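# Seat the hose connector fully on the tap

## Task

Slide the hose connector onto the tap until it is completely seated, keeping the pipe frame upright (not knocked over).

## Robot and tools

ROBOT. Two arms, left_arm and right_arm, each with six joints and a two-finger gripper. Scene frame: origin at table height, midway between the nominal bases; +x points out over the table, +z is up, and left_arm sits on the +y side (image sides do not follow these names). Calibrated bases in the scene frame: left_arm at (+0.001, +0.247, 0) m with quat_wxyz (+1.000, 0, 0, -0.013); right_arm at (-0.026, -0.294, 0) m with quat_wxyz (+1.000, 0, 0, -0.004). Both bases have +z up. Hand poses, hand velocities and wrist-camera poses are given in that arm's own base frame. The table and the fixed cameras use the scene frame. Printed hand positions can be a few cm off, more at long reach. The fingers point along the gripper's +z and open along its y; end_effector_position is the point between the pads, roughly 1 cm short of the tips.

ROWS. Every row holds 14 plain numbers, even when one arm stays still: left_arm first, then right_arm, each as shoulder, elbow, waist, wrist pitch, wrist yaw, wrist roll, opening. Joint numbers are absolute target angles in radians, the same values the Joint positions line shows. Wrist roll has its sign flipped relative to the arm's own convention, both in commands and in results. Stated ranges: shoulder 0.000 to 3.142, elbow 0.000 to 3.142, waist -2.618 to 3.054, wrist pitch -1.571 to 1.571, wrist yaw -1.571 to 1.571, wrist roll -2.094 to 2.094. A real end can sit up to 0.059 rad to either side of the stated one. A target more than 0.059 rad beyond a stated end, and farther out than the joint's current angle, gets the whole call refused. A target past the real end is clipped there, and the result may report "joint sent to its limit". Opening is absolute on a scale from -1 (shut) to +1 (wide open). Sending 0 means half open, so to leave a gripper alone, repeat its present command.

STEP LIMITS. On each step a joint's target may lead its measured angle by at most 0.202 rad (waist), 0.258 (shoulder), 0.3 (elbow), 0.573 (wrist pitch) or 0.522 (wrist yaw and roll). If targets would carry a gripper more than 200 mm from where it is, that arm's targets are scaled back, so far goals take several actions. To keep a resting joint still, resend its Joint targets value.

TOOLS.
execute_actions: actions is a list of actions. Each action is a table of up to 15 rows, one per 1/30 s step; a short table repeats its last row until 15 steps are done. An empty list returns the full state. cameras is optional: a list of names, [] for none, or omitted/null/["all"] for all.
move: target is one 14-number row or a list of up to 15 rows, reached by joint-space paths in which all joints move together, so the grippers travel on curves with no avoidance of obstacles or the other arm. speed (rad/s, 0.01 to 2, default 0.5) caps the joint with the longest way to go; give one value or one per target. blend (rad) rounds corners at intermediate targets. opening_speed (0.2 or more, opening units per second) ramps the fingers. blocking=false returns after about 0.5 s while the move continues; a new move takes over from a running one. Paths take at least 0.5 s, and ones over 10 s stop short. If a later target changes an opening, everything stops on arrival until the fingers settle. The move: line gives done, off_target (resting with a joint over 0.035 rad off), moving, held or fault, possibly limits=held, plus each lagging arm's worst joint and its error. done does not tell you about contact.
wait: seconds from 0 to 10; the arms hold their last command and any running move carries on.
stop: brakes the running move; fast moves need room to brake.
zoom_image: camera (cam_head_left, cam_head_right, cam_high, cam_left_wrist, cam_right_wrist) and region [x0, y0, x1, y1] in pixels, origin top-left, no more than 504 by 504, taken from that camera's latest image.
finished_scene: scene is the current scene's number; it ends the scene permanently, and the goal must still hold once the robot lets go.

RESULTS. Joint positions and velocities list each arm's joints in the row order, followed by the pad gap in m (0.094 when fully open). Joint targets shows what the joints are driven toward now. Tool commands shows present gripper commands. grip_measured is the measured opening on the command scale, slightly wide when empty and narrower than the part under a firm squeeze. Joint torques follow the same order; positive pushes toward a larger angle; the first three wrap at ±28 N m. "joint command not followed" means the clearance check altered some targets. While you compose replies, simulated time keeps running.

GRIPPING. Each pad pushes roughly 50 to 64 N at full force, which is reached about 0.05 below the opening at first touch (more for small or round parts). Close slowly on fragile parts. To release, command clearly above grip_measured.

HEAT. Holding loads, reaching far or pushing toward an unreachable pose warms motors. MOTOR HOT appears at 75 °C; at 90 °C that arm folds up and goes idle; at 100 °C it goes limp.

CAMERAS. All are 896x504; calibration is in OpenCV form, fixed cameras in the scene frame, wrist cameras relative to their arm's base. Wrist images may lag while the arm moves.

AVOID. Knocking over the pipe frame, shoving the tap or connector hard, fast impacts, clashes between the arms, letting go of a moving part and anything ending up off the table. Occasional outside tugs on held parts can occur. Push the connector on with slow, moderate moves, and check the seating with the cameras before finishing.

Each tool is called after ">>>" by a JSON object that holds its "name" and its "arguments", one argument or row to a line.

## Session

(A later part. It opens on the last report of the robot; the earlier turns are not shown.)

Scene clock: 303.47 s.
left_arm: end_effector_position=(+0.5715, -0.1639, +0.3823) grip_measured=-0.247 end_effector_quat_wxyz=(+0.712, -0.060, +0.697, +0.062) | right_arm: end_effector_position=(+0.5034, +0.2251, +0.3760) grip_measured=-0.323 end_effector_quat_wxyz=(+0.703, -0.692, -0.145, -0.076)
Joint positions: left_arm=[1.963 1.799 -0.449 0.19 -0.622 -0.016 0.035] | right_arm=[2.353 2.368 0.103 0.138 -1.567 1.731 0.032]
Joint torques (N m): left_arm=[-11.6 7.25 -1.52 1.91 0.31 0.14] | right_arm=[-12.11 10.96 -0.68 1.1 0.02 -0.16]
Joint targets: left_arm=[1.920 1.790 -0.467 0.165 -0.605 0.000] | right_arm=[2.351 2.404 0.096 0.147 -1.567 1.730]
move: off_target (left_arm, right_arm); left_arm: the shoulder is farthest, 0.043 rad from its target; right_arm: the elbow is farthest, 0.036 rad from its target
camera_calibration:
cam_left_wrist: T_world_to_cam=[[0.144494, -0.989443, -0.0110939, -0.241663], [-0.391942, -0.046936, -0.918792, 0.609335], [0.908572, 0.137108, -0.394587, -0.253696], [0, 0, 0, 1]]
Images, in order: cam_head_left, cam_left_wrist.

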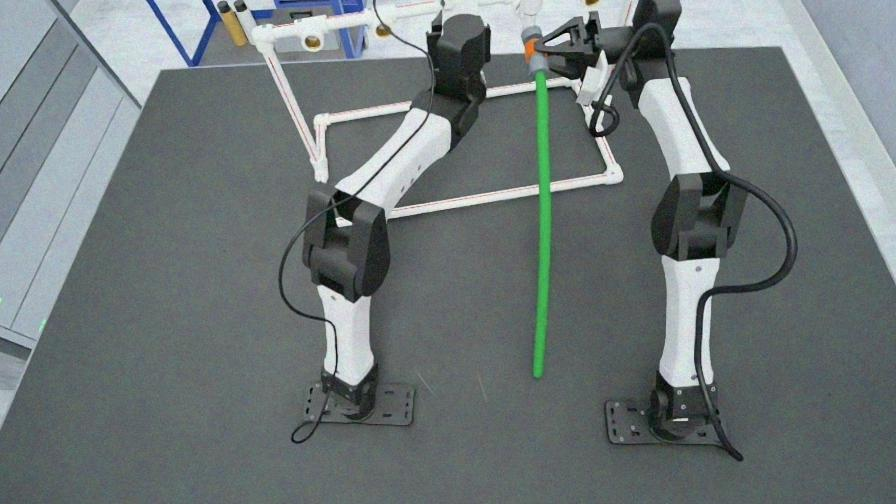

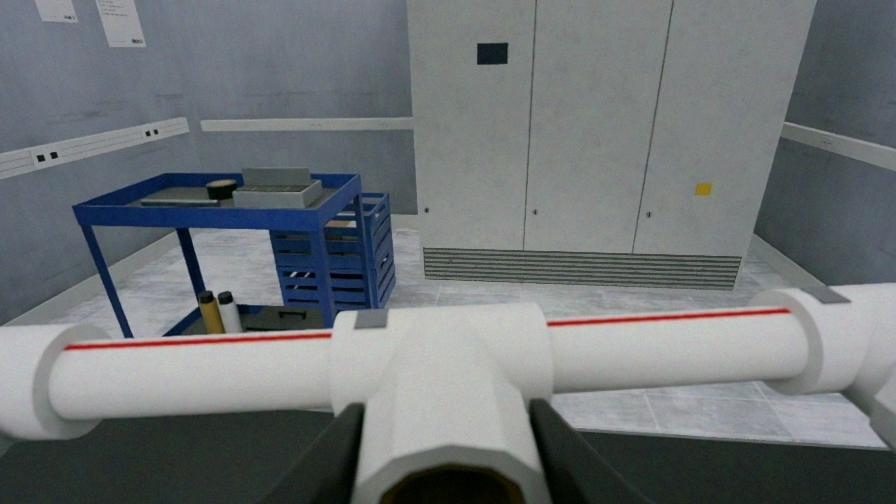

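>>> {"name": "move", "arguments": {
  "target": [
    [1.82,1.665,-0.5,0.18,-0.637,0,-0.9, 2.142,2.057,0.097,0.285,-1.567,1.73,-0.8],
    [1.718,1.535,-0.532,0.2,-0.669,0,-0.9, 1.983,1.818,0.098,0.365,-1.567,1.73,-0.8]
  ],
  "speed": 0.12,
  "blend": 0.03
}}

>>> {"name": "zoom_image", "arguments": {
  "camera": "cam_head_left",
  "region": [480, 0, 600, 120]
}}

>>> {"name": "zoom_image", "arguments": {
  "camera": "cam_head_right",
  "region": [480, 0, 600, 120]
}}

>>> {"name": "zoom_image", "arguments": {
  "camera": "cam_high",
  "region": [420, 160, 520, 240]
}}

Scene clock: 337.70 s.
left_arm: end_effector_position=(+0.5140, -0.1708, +0.3821) grip_measured=-0.243 end_effector_quat_wxyz=(+0.708, -0.048, +0.703, +0.054) | right_arm: end_effector_position=(+0.4417, +0.2187, +0.3711) grip_measured=-0.323 end_effector_quat_wxyz=(+0.703, -0.692, -0.145, -0.075)
Joint positions: left_arm=[1.759 1.548 -0.517 0.22 -0.662 -0.013 0.036] | right_arm=[2.026 1.822 0.103 0.356 -1.567 1.731 0.032]
Joint torques (N m): left_arm=[-10.14 6.95 -1.31 1.94 0.02 0.11] | right_arm=[-13.6 7.15 -0.5 1.08 0.03 -0.16]
Heat: left arm: 59 °C; right arm: 72 °C.
Joint targets: left_arm=[1.718 1.535 -0.532 0.200 -0.669 0.000] | right_arm=[1.983 1.818 0.098 0.365 -1.567 1.730]
move: off_target (left_arm, right_arm); left_arm: the shoulder is farthest, 0.041 rad from its target; right_arm: the shoulder is farthest, 0.043 rad from its target
camera_calibration:
cam_left_wrist: T_world_to_cam=[[0.116248, -0.993069, -0.0173366, -0.223829], [-0.406841, -0.0316865, -0.912949, 0.594338], [0.906072, 0.113181, -0.407705, -0.1983], [0, 0, 0, 1]]
cam_right_wrist: T_world_to_cam=[[-0.294689, -0.0482394, 0.954375, -0.214685], [0.908449, -0.323966, 0.264133, -0.386353], [0.296443, 0.944838, 0.139292, -0.303043], [0, 0, 0, 1]]

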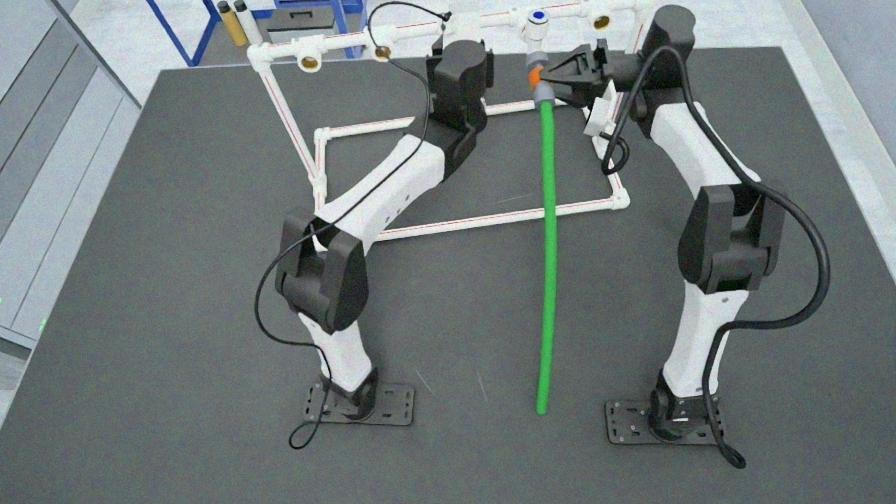

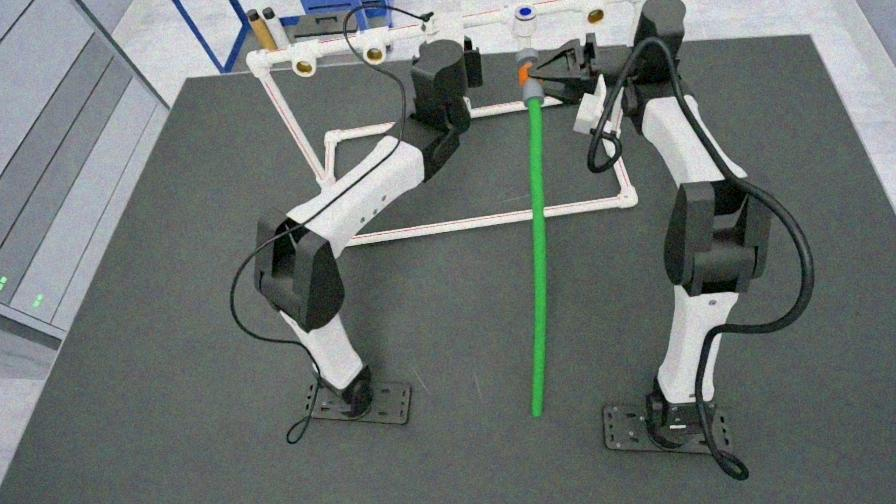

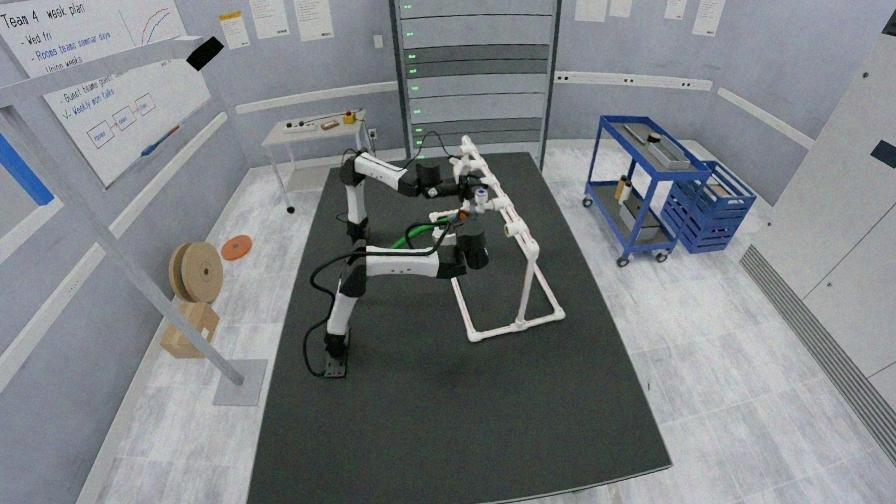

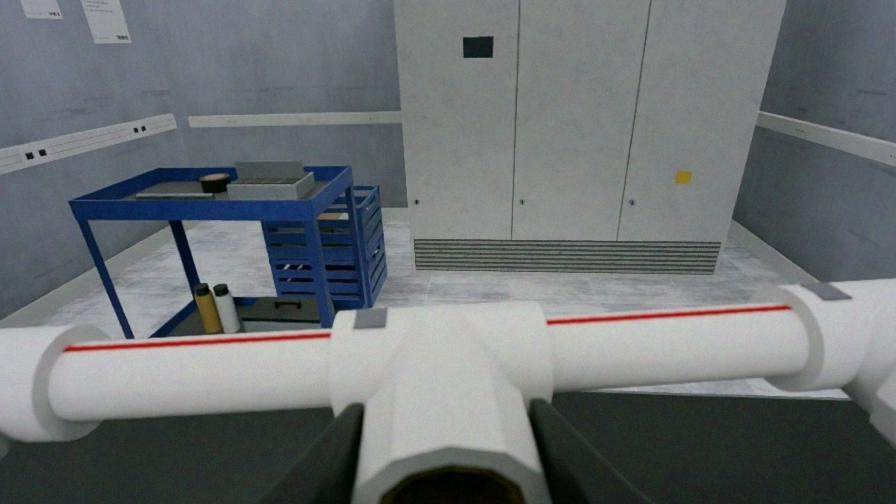

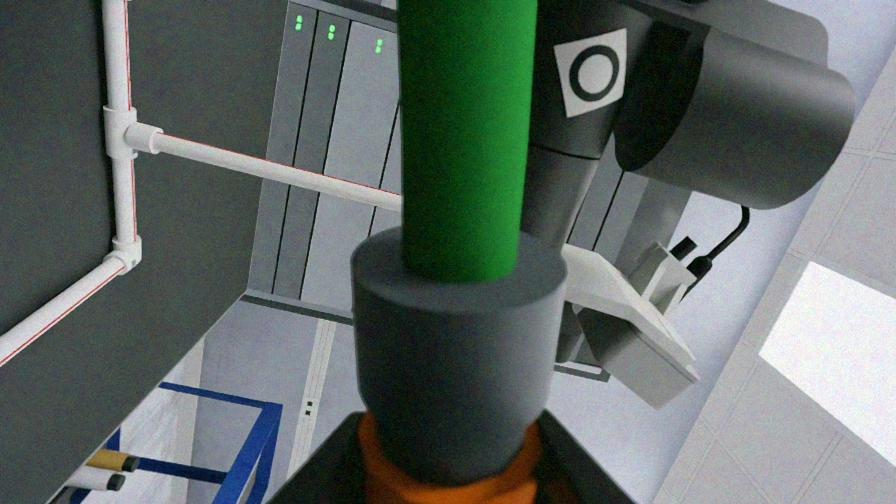

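Scaled by 4.200 from the camera's 896x504 image, which has a finer 1280x720 frame.

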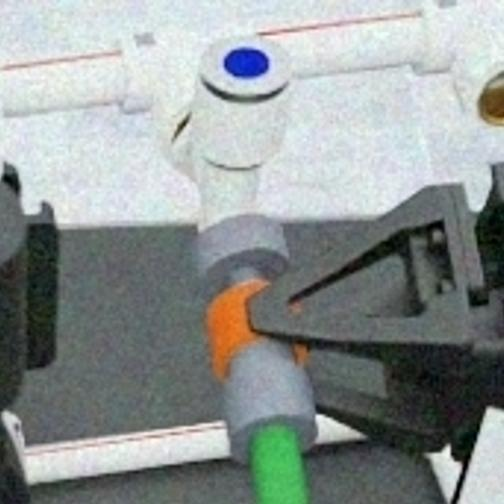

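Scaled by 4.200 from the camera's 896x504 image, which has a finer 1280x720 frame.

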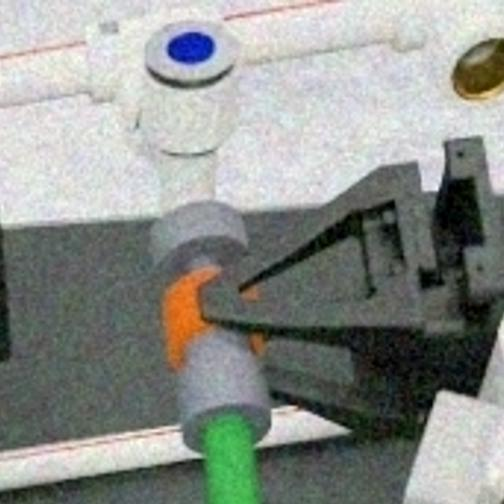

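Scaled by 5.040 from the camera's 896x504 image, which has a finer 1280x720 frame.

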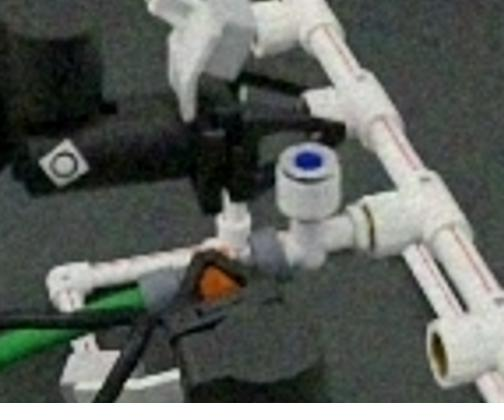

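>>> {"name": "move", "arguments": {
  "target": [1.825,1.67,-0.5,0.18,-0.64,0,-0.9, 2.0,1.818,0.103,0.36,-1.567,1.73,-0.8],
  "speed": 0.1,
  "cameras": ["cam_head_left","cam_head_right"]
}}

>>> {"name": "zoom_image", "arguments": {
  "camera": "cam_head_left",
  "region": [480, 0, 600, 120]
}}

>>> {"name": "zoom_image", "arguments": {
  "camera": "cam_head_right",
  "region": [480, 0, 600, 120]
}}

Scene clock: 344.27 s.
left_arm: end_effector_position=(+0.5264, -0.1718, +0.3829) grip_measured=-0.243 end_effector_quat_wxyz=(+0.701, -0.050, +0.709, +0.058) | right_arm: end_effector_position=(+0.4417, +0.2185, +0.3712) grip_measured=-0.323 end_effector_quat_wxyz=(+0.703, -0.692, -0.145, -0.076)
Joint positions: left_arm=[1.808 1.63 -0.507 0.165 -0.66 -0.005 0.036] | right_arm=[2.026 1.822 0.103 0.357 -1.567 1.731 0.032]
Joint torques (N m): left_arm=[-5.87 12.03 0.57 2.38 0.32 0.04] | right_arm=[-12.1 7.17 -0.01 1.04 0.03 -0.16]
Joint targets: left_arm=[1.825 1.670 -0.500 0.180 -0.640 0.000] | right_arm=[2.000 1.818 0.103 0.360 -1.567 1.730]
move: off_target (left_arm); left_arm: the elbow is farthest, 0.040 rad from its target
Images, in order: cam_head_left, cam_head_right.

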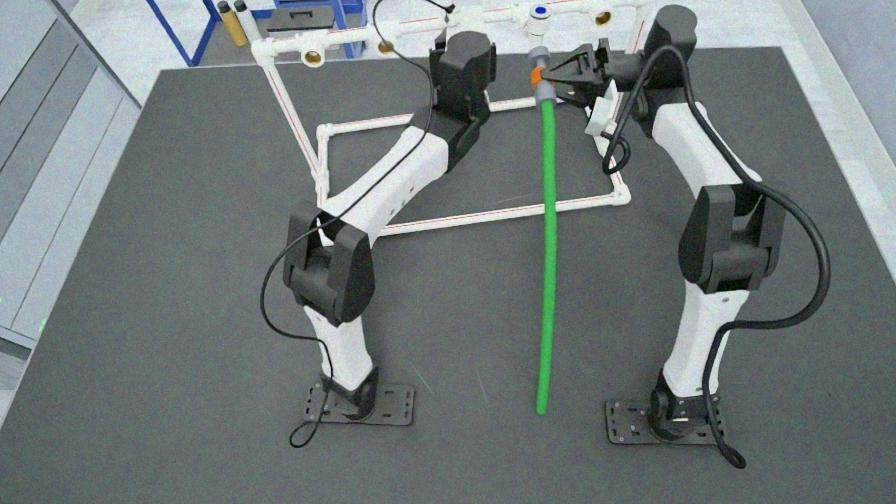

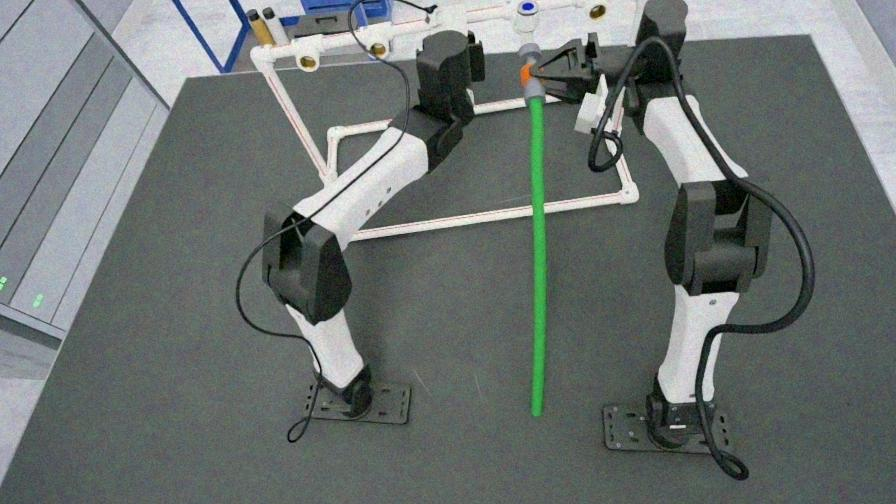

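Scaled by 4.200 from the camera's 896x504 image, which has a finer 1280x720 frame.

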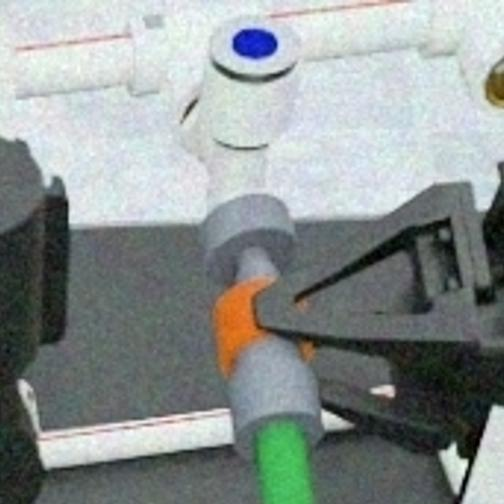

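Scaled by 4.200 from the camera's 896x504 image, which has a finer 1280x720 frame.

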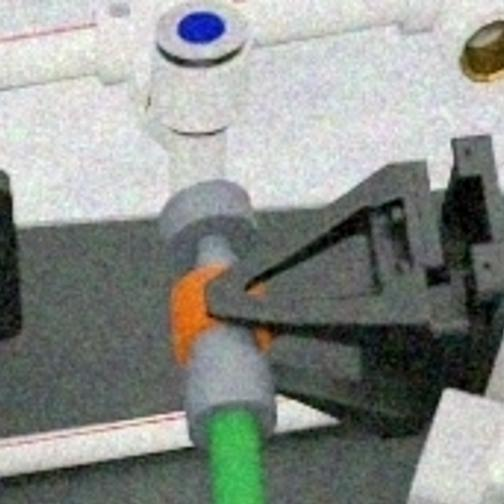

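>>> {"name": "move", "arguments": {
  "target": [1.825,1.67,-0.5,0.18,-0.64,0,-0.9, 2.142,2.065,0.099,0.278,-1.567,1.73,-0.8],
  "speed": 0.12,
  "cameras": ["cam_head_left","cam_head_right","cam_left_wrist"]
}}

>>> {"name": "zoom_image", "arguments": {
  "camera": "cam_head_left",
  "region": [480, 0, 600, 120]
}}

>>> {"name": "zoom_image", "arguments": {
  "camera": "cam_head_right",
  "region": [480, 0, 600, 120]
}}

Scene clock: 351.03 s.
left_arm: end_effector_position=(+0.5327, -0.1649, +0.3830) grip_measured=-0.243 end_effector_quat_wxyz=(+0.703, -0.055, +0.707, +0.060) | right_arm: end_effector_position=(+0.4662, +0.2227, +0.3748) grip_measured=-0.323 end_effector_quat_wxyz=(+0.704, -0.693, -0.141, -0.069)
Joint positions: left_arm=[1.821 1.64 -0.488 0.176 -0.651 -0.005 0.036] | right_arm=[2.142 2.016 0.107 0.263 -1.567 1.731 0.032]
Joint torques (N m): left_arm=[-6.9 11.04 -0.98 2.25 0.22 0.04] | right_arm=[-10.66 12.48 -0.72 1.17 0.01 -0.16]
Joint targets: left_arm=[1.825 1.670 -0.500 0.180 -0.640 0.000] | right_arm=[2.142 2.065 0.099 0.278 -1.567 1.730]
move: off_target (right_arm); right_arm: the elbow is farthest, 0.049 rad from its target
camera_calibration:
cam_left_wrist: T_world_to_cam=[[0.133813, -0.990842, -0.0180865, -0.228909], [-0.416945, -0.0397328, -0.908063, 0.605105], [0.899028, 0.129052, -0.418443, -0.205111], [0, 0, 0, 1]]
Images, in order: cam_head_left, cam_head_right, cam_left_wrist.

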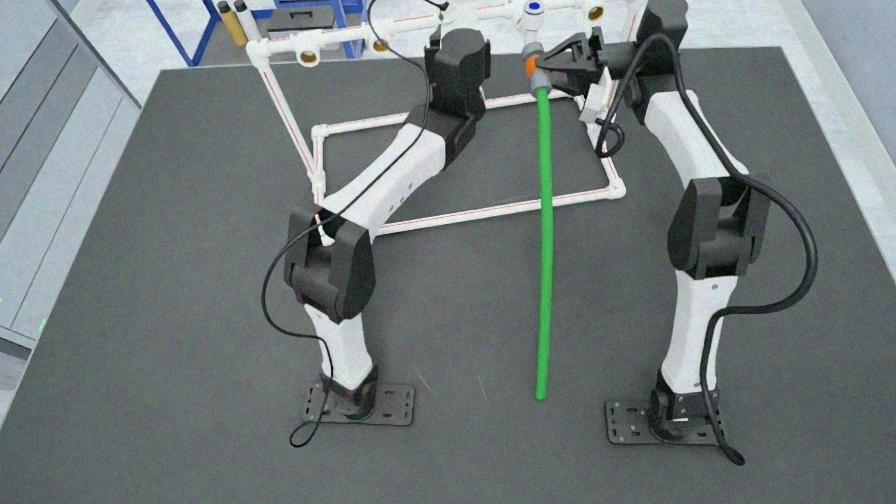

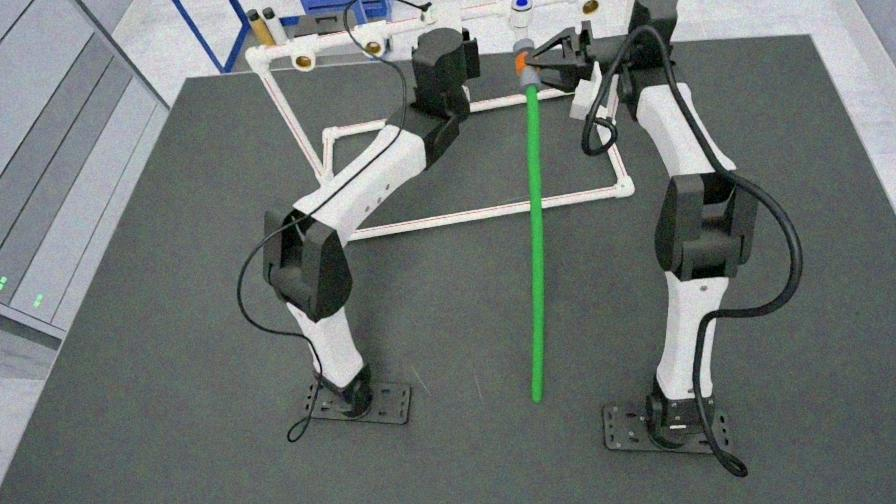

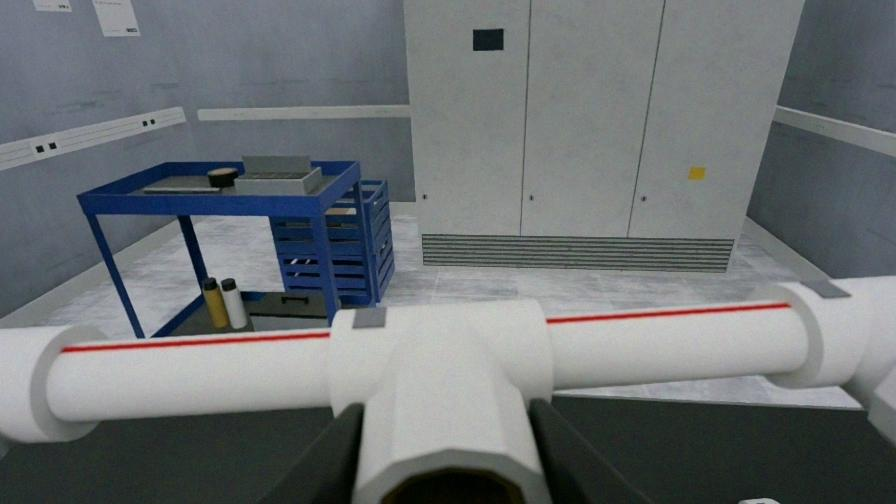

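Scaled by 4.200 from the camera's 896x504 image, which has a finer 1280x720 frame.

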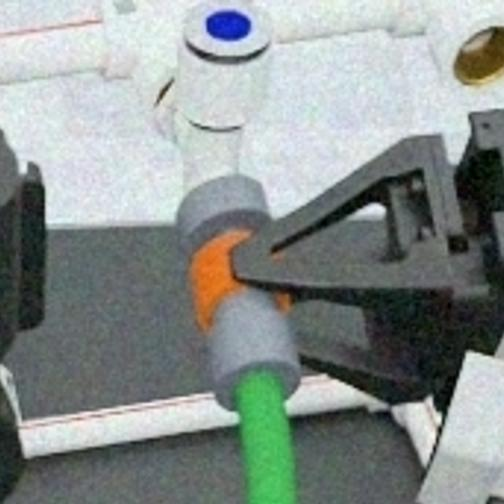

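Scaled by 4.200 from the camera's 896x504 image, which has a finer 1280x720 frame.

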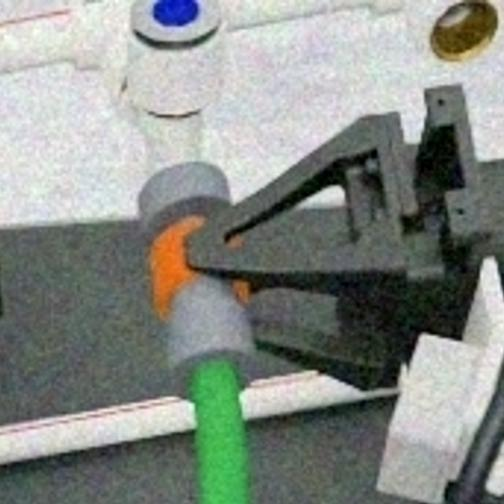

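>>> {"name": "move", "arguments": {
  "target": [
    [1.718,1.54,-0.545,0.2,-0.68,0,-0.9, 2.003,1.86,0.1,0.345,-1.567,1.73,-0.8],
    [1.61,1.42,-0.6,0.21,-0.73,0,-0.9, 1.879,1.68,0.102,0.4,-1.567,1.73,-0.8]
  ],
  "speed": 0.12,
  "blend": 0.03,
  "cameras": ["cam_head_left","cam_left_wrist"]
}}

>>> {"name": "zoom_image", "arguments": {
  "camera": "cam_head_left",
  "region": [480, 0, 620, 140]
}}

Scene clock: 367.23 s.
left_arm: end_effector_position=(+0.4795, -0.1709, +0.3821) grip_measured=-0.242 end_effector_quat_wxyz=(+0.706, -0.060, +0.703, +0.061) | right_arm: end_effector_position=(+0.4148, +0.2179, +0.3721) grip_measured=-0.324 end_effector_quat_wxyz=(+0.704, -0.693, -0.142, -0.069)
Joint positions: left_arm=[1.657 1.434 -0.573 0.23 -0.743 -0.005 0.036] | right_arm=[1.917 1.677 0.108 0.38 -1.567 1.731 0.032]
Joint torques (N m): left_arm=[-9.87 6.8 -2.32 1.93 0.25 0.03] | right_arm=[-12.36 7.87 -0.55 1.2 0.02 -0.15]
Heat: left arm: 64 °C; right arm: 75 °C. Fold the right arm in close to its base, or ease its load, before you think long.
Joint targets: left_arm=[1.610 1.420 -0.600 0.210 -0.730 0.000] | right_arm=[1.879 1.680 0.102 0.400 -1.567 1.730]
MOTOR HOT: the shoulder of the right arm reports 75 °C; the controller's stop level is 90 °C. To cool a motor, set the load down, stop pushing, or move to a pose that needs little force.
move: off_target (left_arm, right_arm); left_arm: the shoulder is farthest, 0.047 rad from its target; right_arm: the shoulder is farthest, 0.038 rad from its target
camera_calibration:
cam_left_wrist: T_world_to_cam=[[0.14152, -0.98988, -0.0104938, -0.234125], [-0.407056, -0.0485263, -0.912113, 0.577227], [0.902373, 0.133354, -0.409804, -0.161081], [0, 0, 0, 1]]
Images, in order: cam_head_left, cam_left_wrist.

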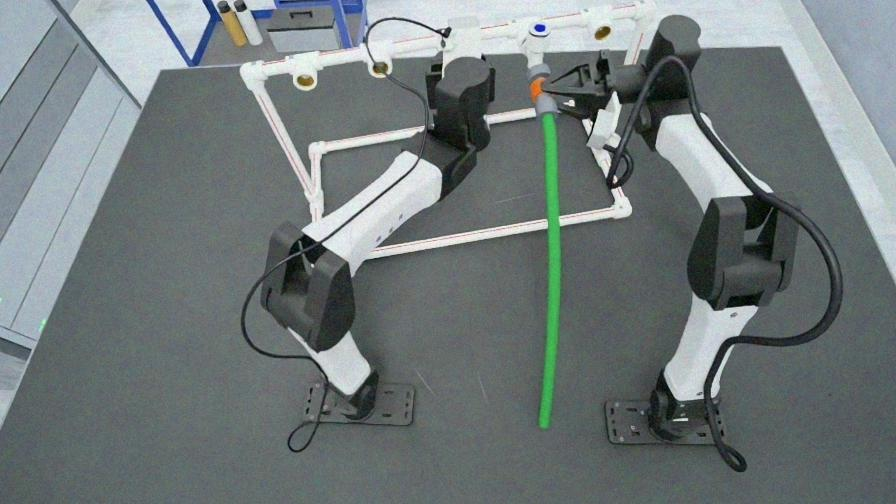

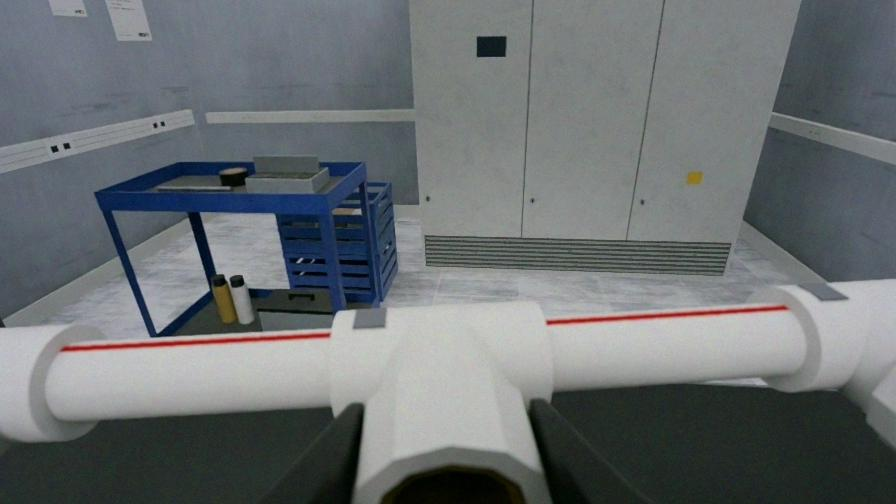

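Scaled by 3.600 from the camera's 896x504 image, which has a finer 1280x720 frame.

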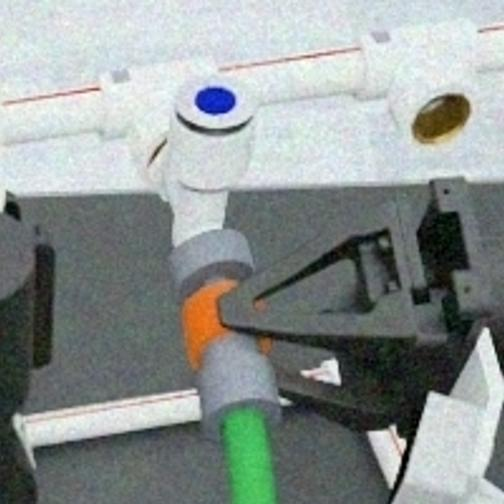

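>>> {"name": "move", "arguments": {
  "target": [
    [1.64,1.42,-0.59,0.21,-0.74,0,0.6, 1.905,1.68,0.106,0.39,-1.567,1.73,-0.8],
    [1.386,1.211,-0.81,0.19,-0.95,0,0.6, 1.905,1.68,0.106,0.39,-1.567,1.73,-0.8]
  ],
  "speed": 0.35,
  "opening_speed": 1.5,
  "cameras": ["cam_head_left","cam_left_wrist","cam_head_right"]
}}

Scene clock: 375.40 s.
left_arm: end_effector_position=(+0.3810, -0.1975, +0.3850) grip_measured=+0.599 end_effector_quat_wxyz=(+0.705, -0.043, +0.706, +0.048) | right_arm: end_effector_position=(+0.4148, +0.2179, +0.3722) grip_measured=-0.324 end_effector_quat_wxyz=(+0.704, -0.692, -0.142, -0.069)
Joint positions: left_arm=[1.412 1.217 -0.807 0.192 -0.936 -0.005 0.075] | right_arm=[1.917 1.677 0.108 0.38 -1.567 1.731 0.032]
Joint torques (N m): left_arm=[-6.32 7.51 -0.31 2.01 -0.09 0.04] | right_arm=[-10.13 7.9 -0.23 1.1 0.02 -0.16]
Heat: left arm: 62 °C; right arm: 77 °C. Fold the right arm in close to its base, or ease its load, before you think long.
Joint targets: left_arm=[1.386 1.211 -0.810 0.190 -0.950 0.000] | right_arm=[1.905 1.680 0.106 0.390 -1.567 1.730]
MOTOR HOT: still on. The shoulder of the right arm reports 77 °C.
move: done
camera_calibration:
cam_left_wrist: T_world_to_cam=[[0.100908, -0.994748, -0.017138, -0.229403], [-0.415458, -0.0264799, -0.909227, 0.54487], [0.903998, 0.0988687, -0.415948, -0.0724925], [0, 0, 0, 1]]
Images, in order: cam_head_left, cam_head_right, cam_left_wrist.

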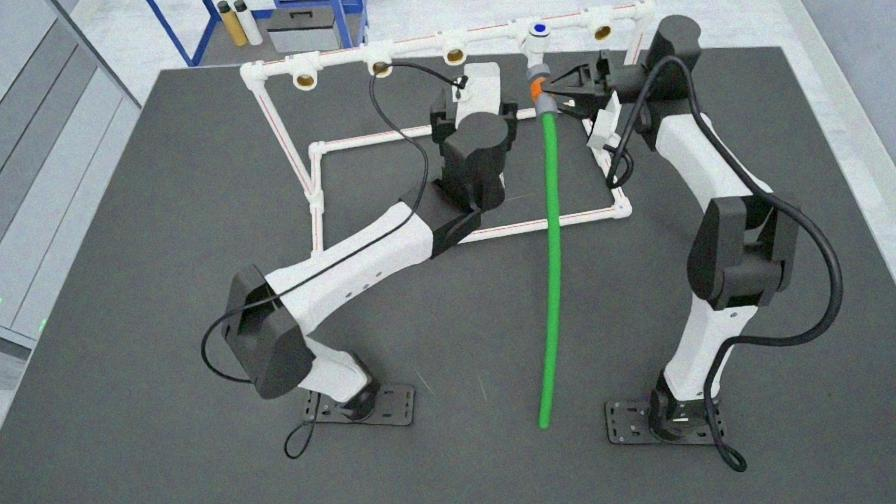

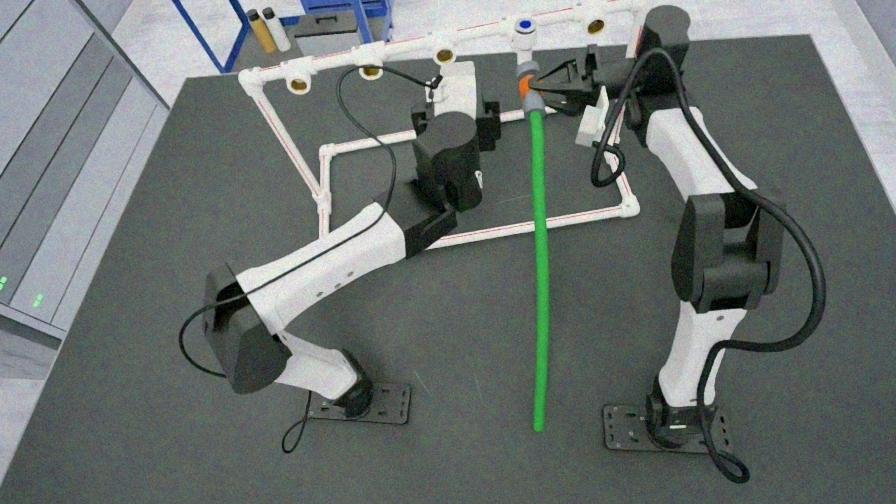

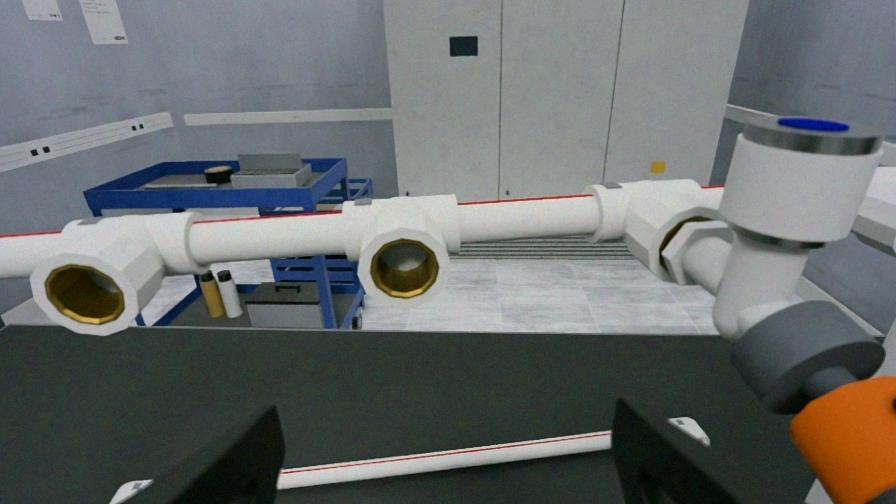

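>>> {"name": "move", "arguments": {
  "target": [1.66,2.168,-0.583,-0.838,0,0,0.4, 1.905,1.68,0.106,0.39,-1.567,1.73,-0.8],
  "speed": 0.6,
  "cameras": ["cam_high","cam_left_wrist","cam_right_wrist"]
}}

>>> {"name": "zoom_image", "arguments": {
  "camera": "cam_high",
  "region": [380, 130, 530, 250]
}}

Scene clock: 384.77 s.
left_arm: end_effector_position=(+0.3830, -0.2528, +0.4637) grip_measured=+0.401 end_effector_quat_wxyz=(+0.554, +0.235, +0.782, -0.160) | right_arm: end_effector_position=(+0.4148, +0.2179, +0.3722) grip_measured=-0.324 end_effector_quat_wxyz=(+0.704, -0.692, -0.142, -0.069)
Joint positions: left_arm=[1.648 2.143 -0.589 -0.837 -0.014 -0.005 0.066] | right_arm=[1.917 1.677 0.108 0.38 -1.567 1.731 0.032]
Joint torques (N m): left_arm=[-3.89 8.99 0.44 2.37 0.26 0.02] | right_arm=[-10.13 7.91 -0.23 1.1 0.02 -0.16]
Heat: left arm: 62 °C; right arm: 76 °C. Fold the right arm in close to its base, or ease its load, before you think long.
Joint targets: left_arm=[1.660 2.168 -0.583 -0.838 0.000 0.000] | right_arm=[1.905 1.680 0.106 0.390 -1.567 1.730]
MOTOR HOT: still on. The shoulder of the right arm reports 76 °C.
move: done
camera_calibration:
cam_left_wrist: T_world_to_cam=[[-0.570837, -0.821015, -0.00894412, 0.0141007], [-0.567025, 0.402075, -0.718901, 0.693977], [0.593824, -0.405304, -0.695055, 0.084635], [0, 0, 0, 1]]
cam_right_wrist: T_world_to_cam=[[-0.283224, -0.0483687, 0.957833, -0.229651], [0.912967, -0.319474, 0.253825, -0.361476], [0.293725, 0.94636, 0.134642, -0.291948], [0, 0, 0, 1]]
Images, in order: cam_high, cam_left_wrist, cam_right_wrist.

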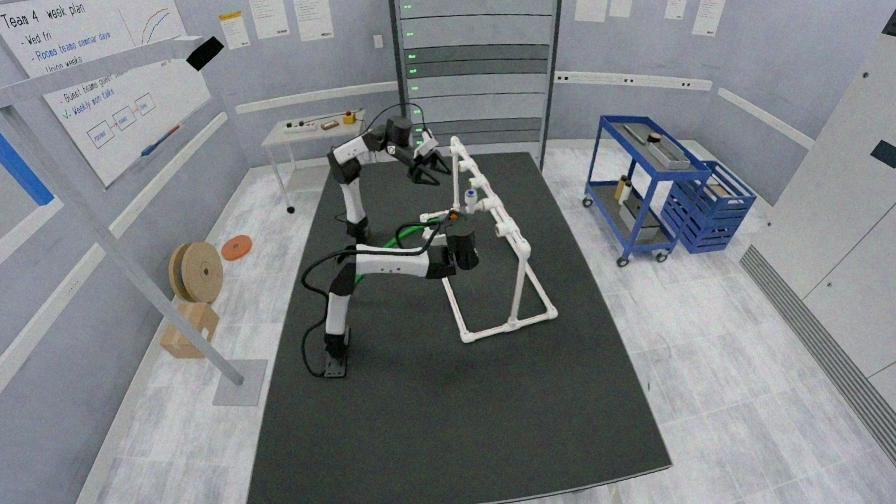

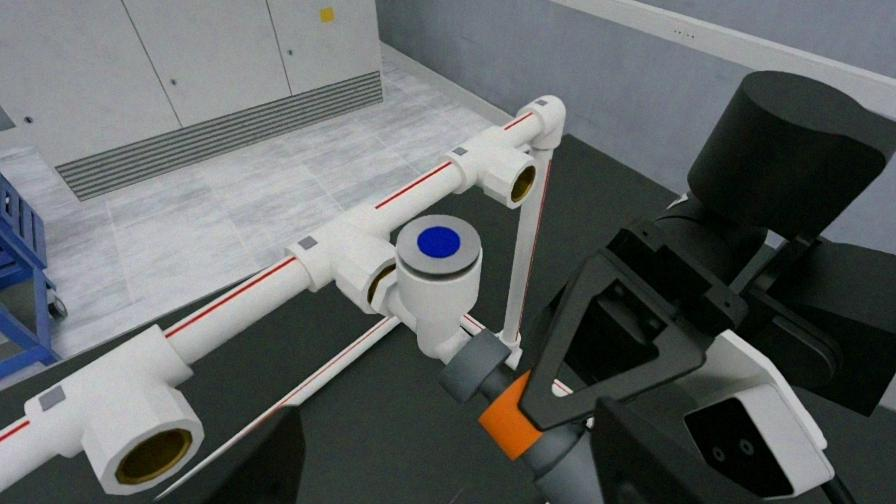

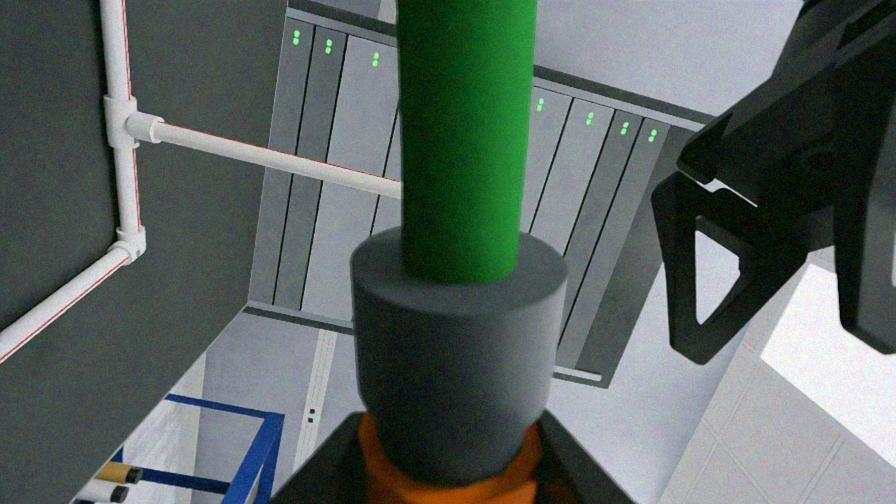

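Scaled by 3.360 from the camera's 896x504 image, which has a finer 1280x720 frame.

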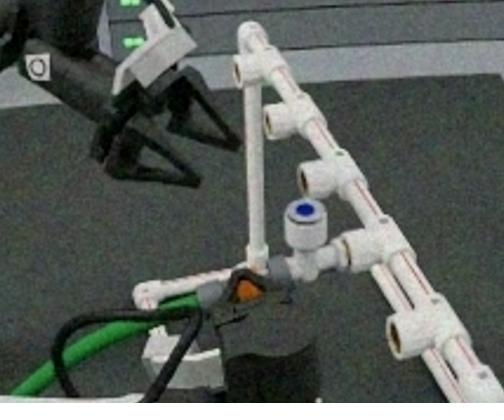

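>>> {"name": "move", "arguments": {
  "target": [1.908,2.204,-0.581,-0.606,0,0,0.4, 1.905,1.68,0.106,0.39,-1.567,1.73,-0.8],
  "speed": 0.15,
  "cameras": ["cam_high","cam_left_wrist","cam_head_right"]
}}

>>> {"name": "zoom_image", "arguments": {
  "camera": "cam_high",
  "region": [400, 150, 520, 250]
}}

Scene clock: 391.53 s.
left_arm: end_effector_position=(+0.4620, -0.3058, +0.4026) grip_measured=+0.401 end_effector_quat_wxyz=(+0.548, +0.237, +0.786, -0.159) | right_arm: end_effector_position=(+0.4148, +0.2179, +0.3722) grip_measured=-0.324 end_effector_quat_wxyz=(+0.704, -0.692, -0.142, -0.069)
Joint positions: left_arm=[1.896 2.173 -0.589 -0.633 -0.012 -0.005 0.066] | right_arm=[1.917 1.677 0.108 0.38 -1.567 1.731 0.032]
Joint torques (N m): left_arm=[-6.28 10.37 0.64 2.69 0.23 0.01] | right_arm=[-10.13 7.9 -0.23 1.11 0.02 -0.16]
Heat: left arm: 62 °C; right arm: 76 °C. Fold the right arm in close to its base, or ease its load, before you think long.
Joint targets: left_arm=[1.908 2.204 -0.581 -0.606 0.000 0.000] | right_arm=[1.905 1.680 0.106 0.390 -1.567 1.730]
MOTOR HOT: still on. The shoulder of the right arm reports 76 °C.
move: done
camera_calibration:
cam_left_wrist: T_world_to_cam=[[-0.571828, -0.820332, -0.0082609, 0.0155598], [-0.575576, 0.408351, -0.708492, 0.717829], [0.584572, -0.400381, -0.705671, -0.0161199], [0, 0, 0, 1]]
Images, in order: cam_head_right, cam_high, cam_left_wrist.

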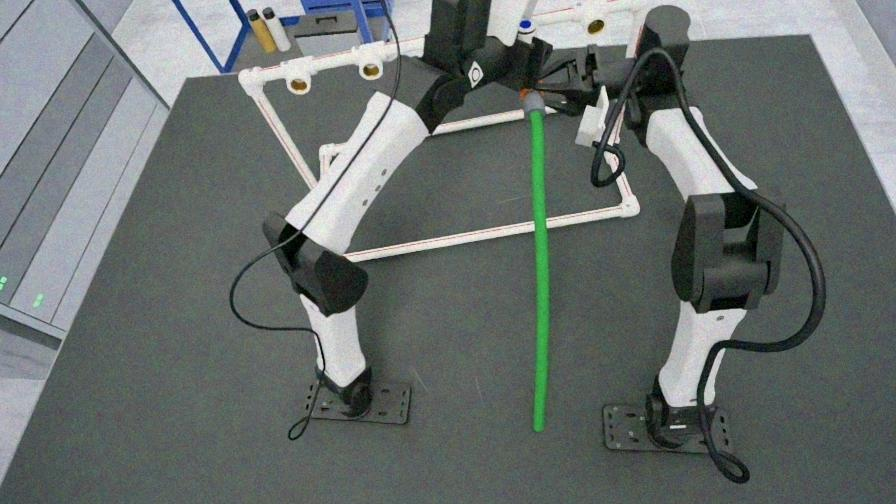

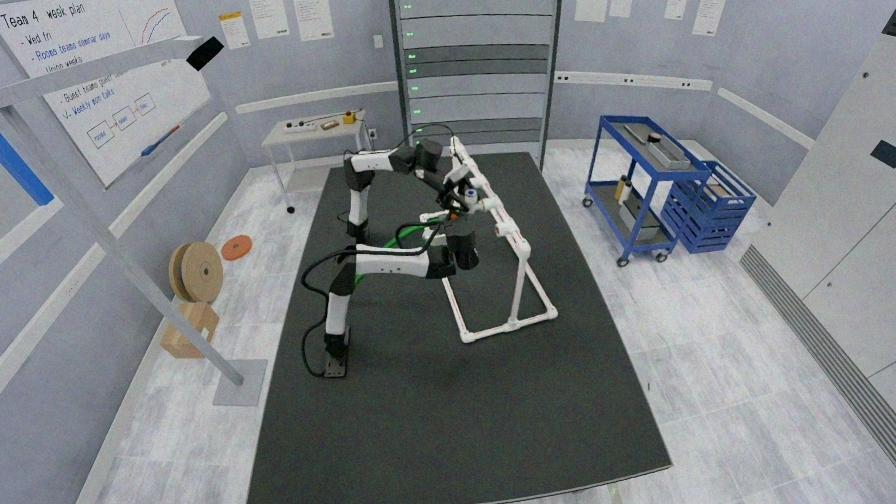

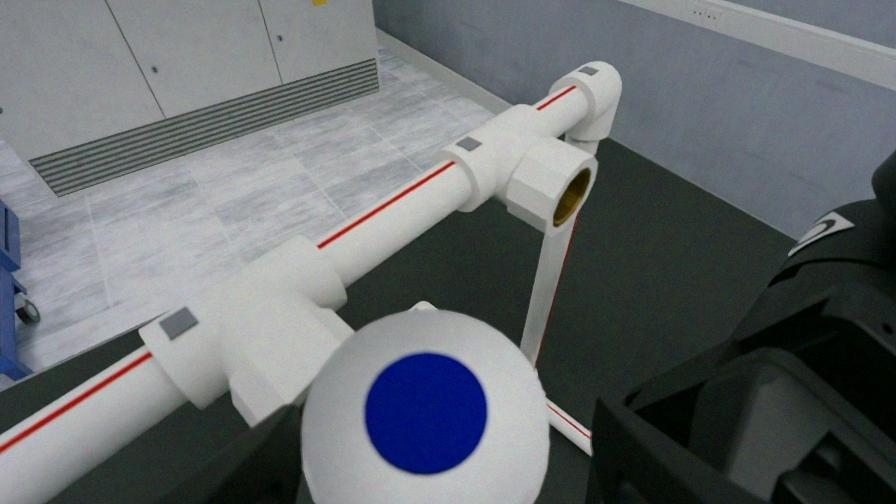

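Scaled by 4.200 from the camera's 896x504 image, which has a finer 1280x720 frame.

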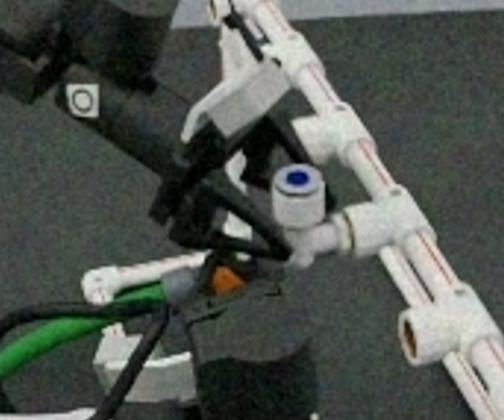

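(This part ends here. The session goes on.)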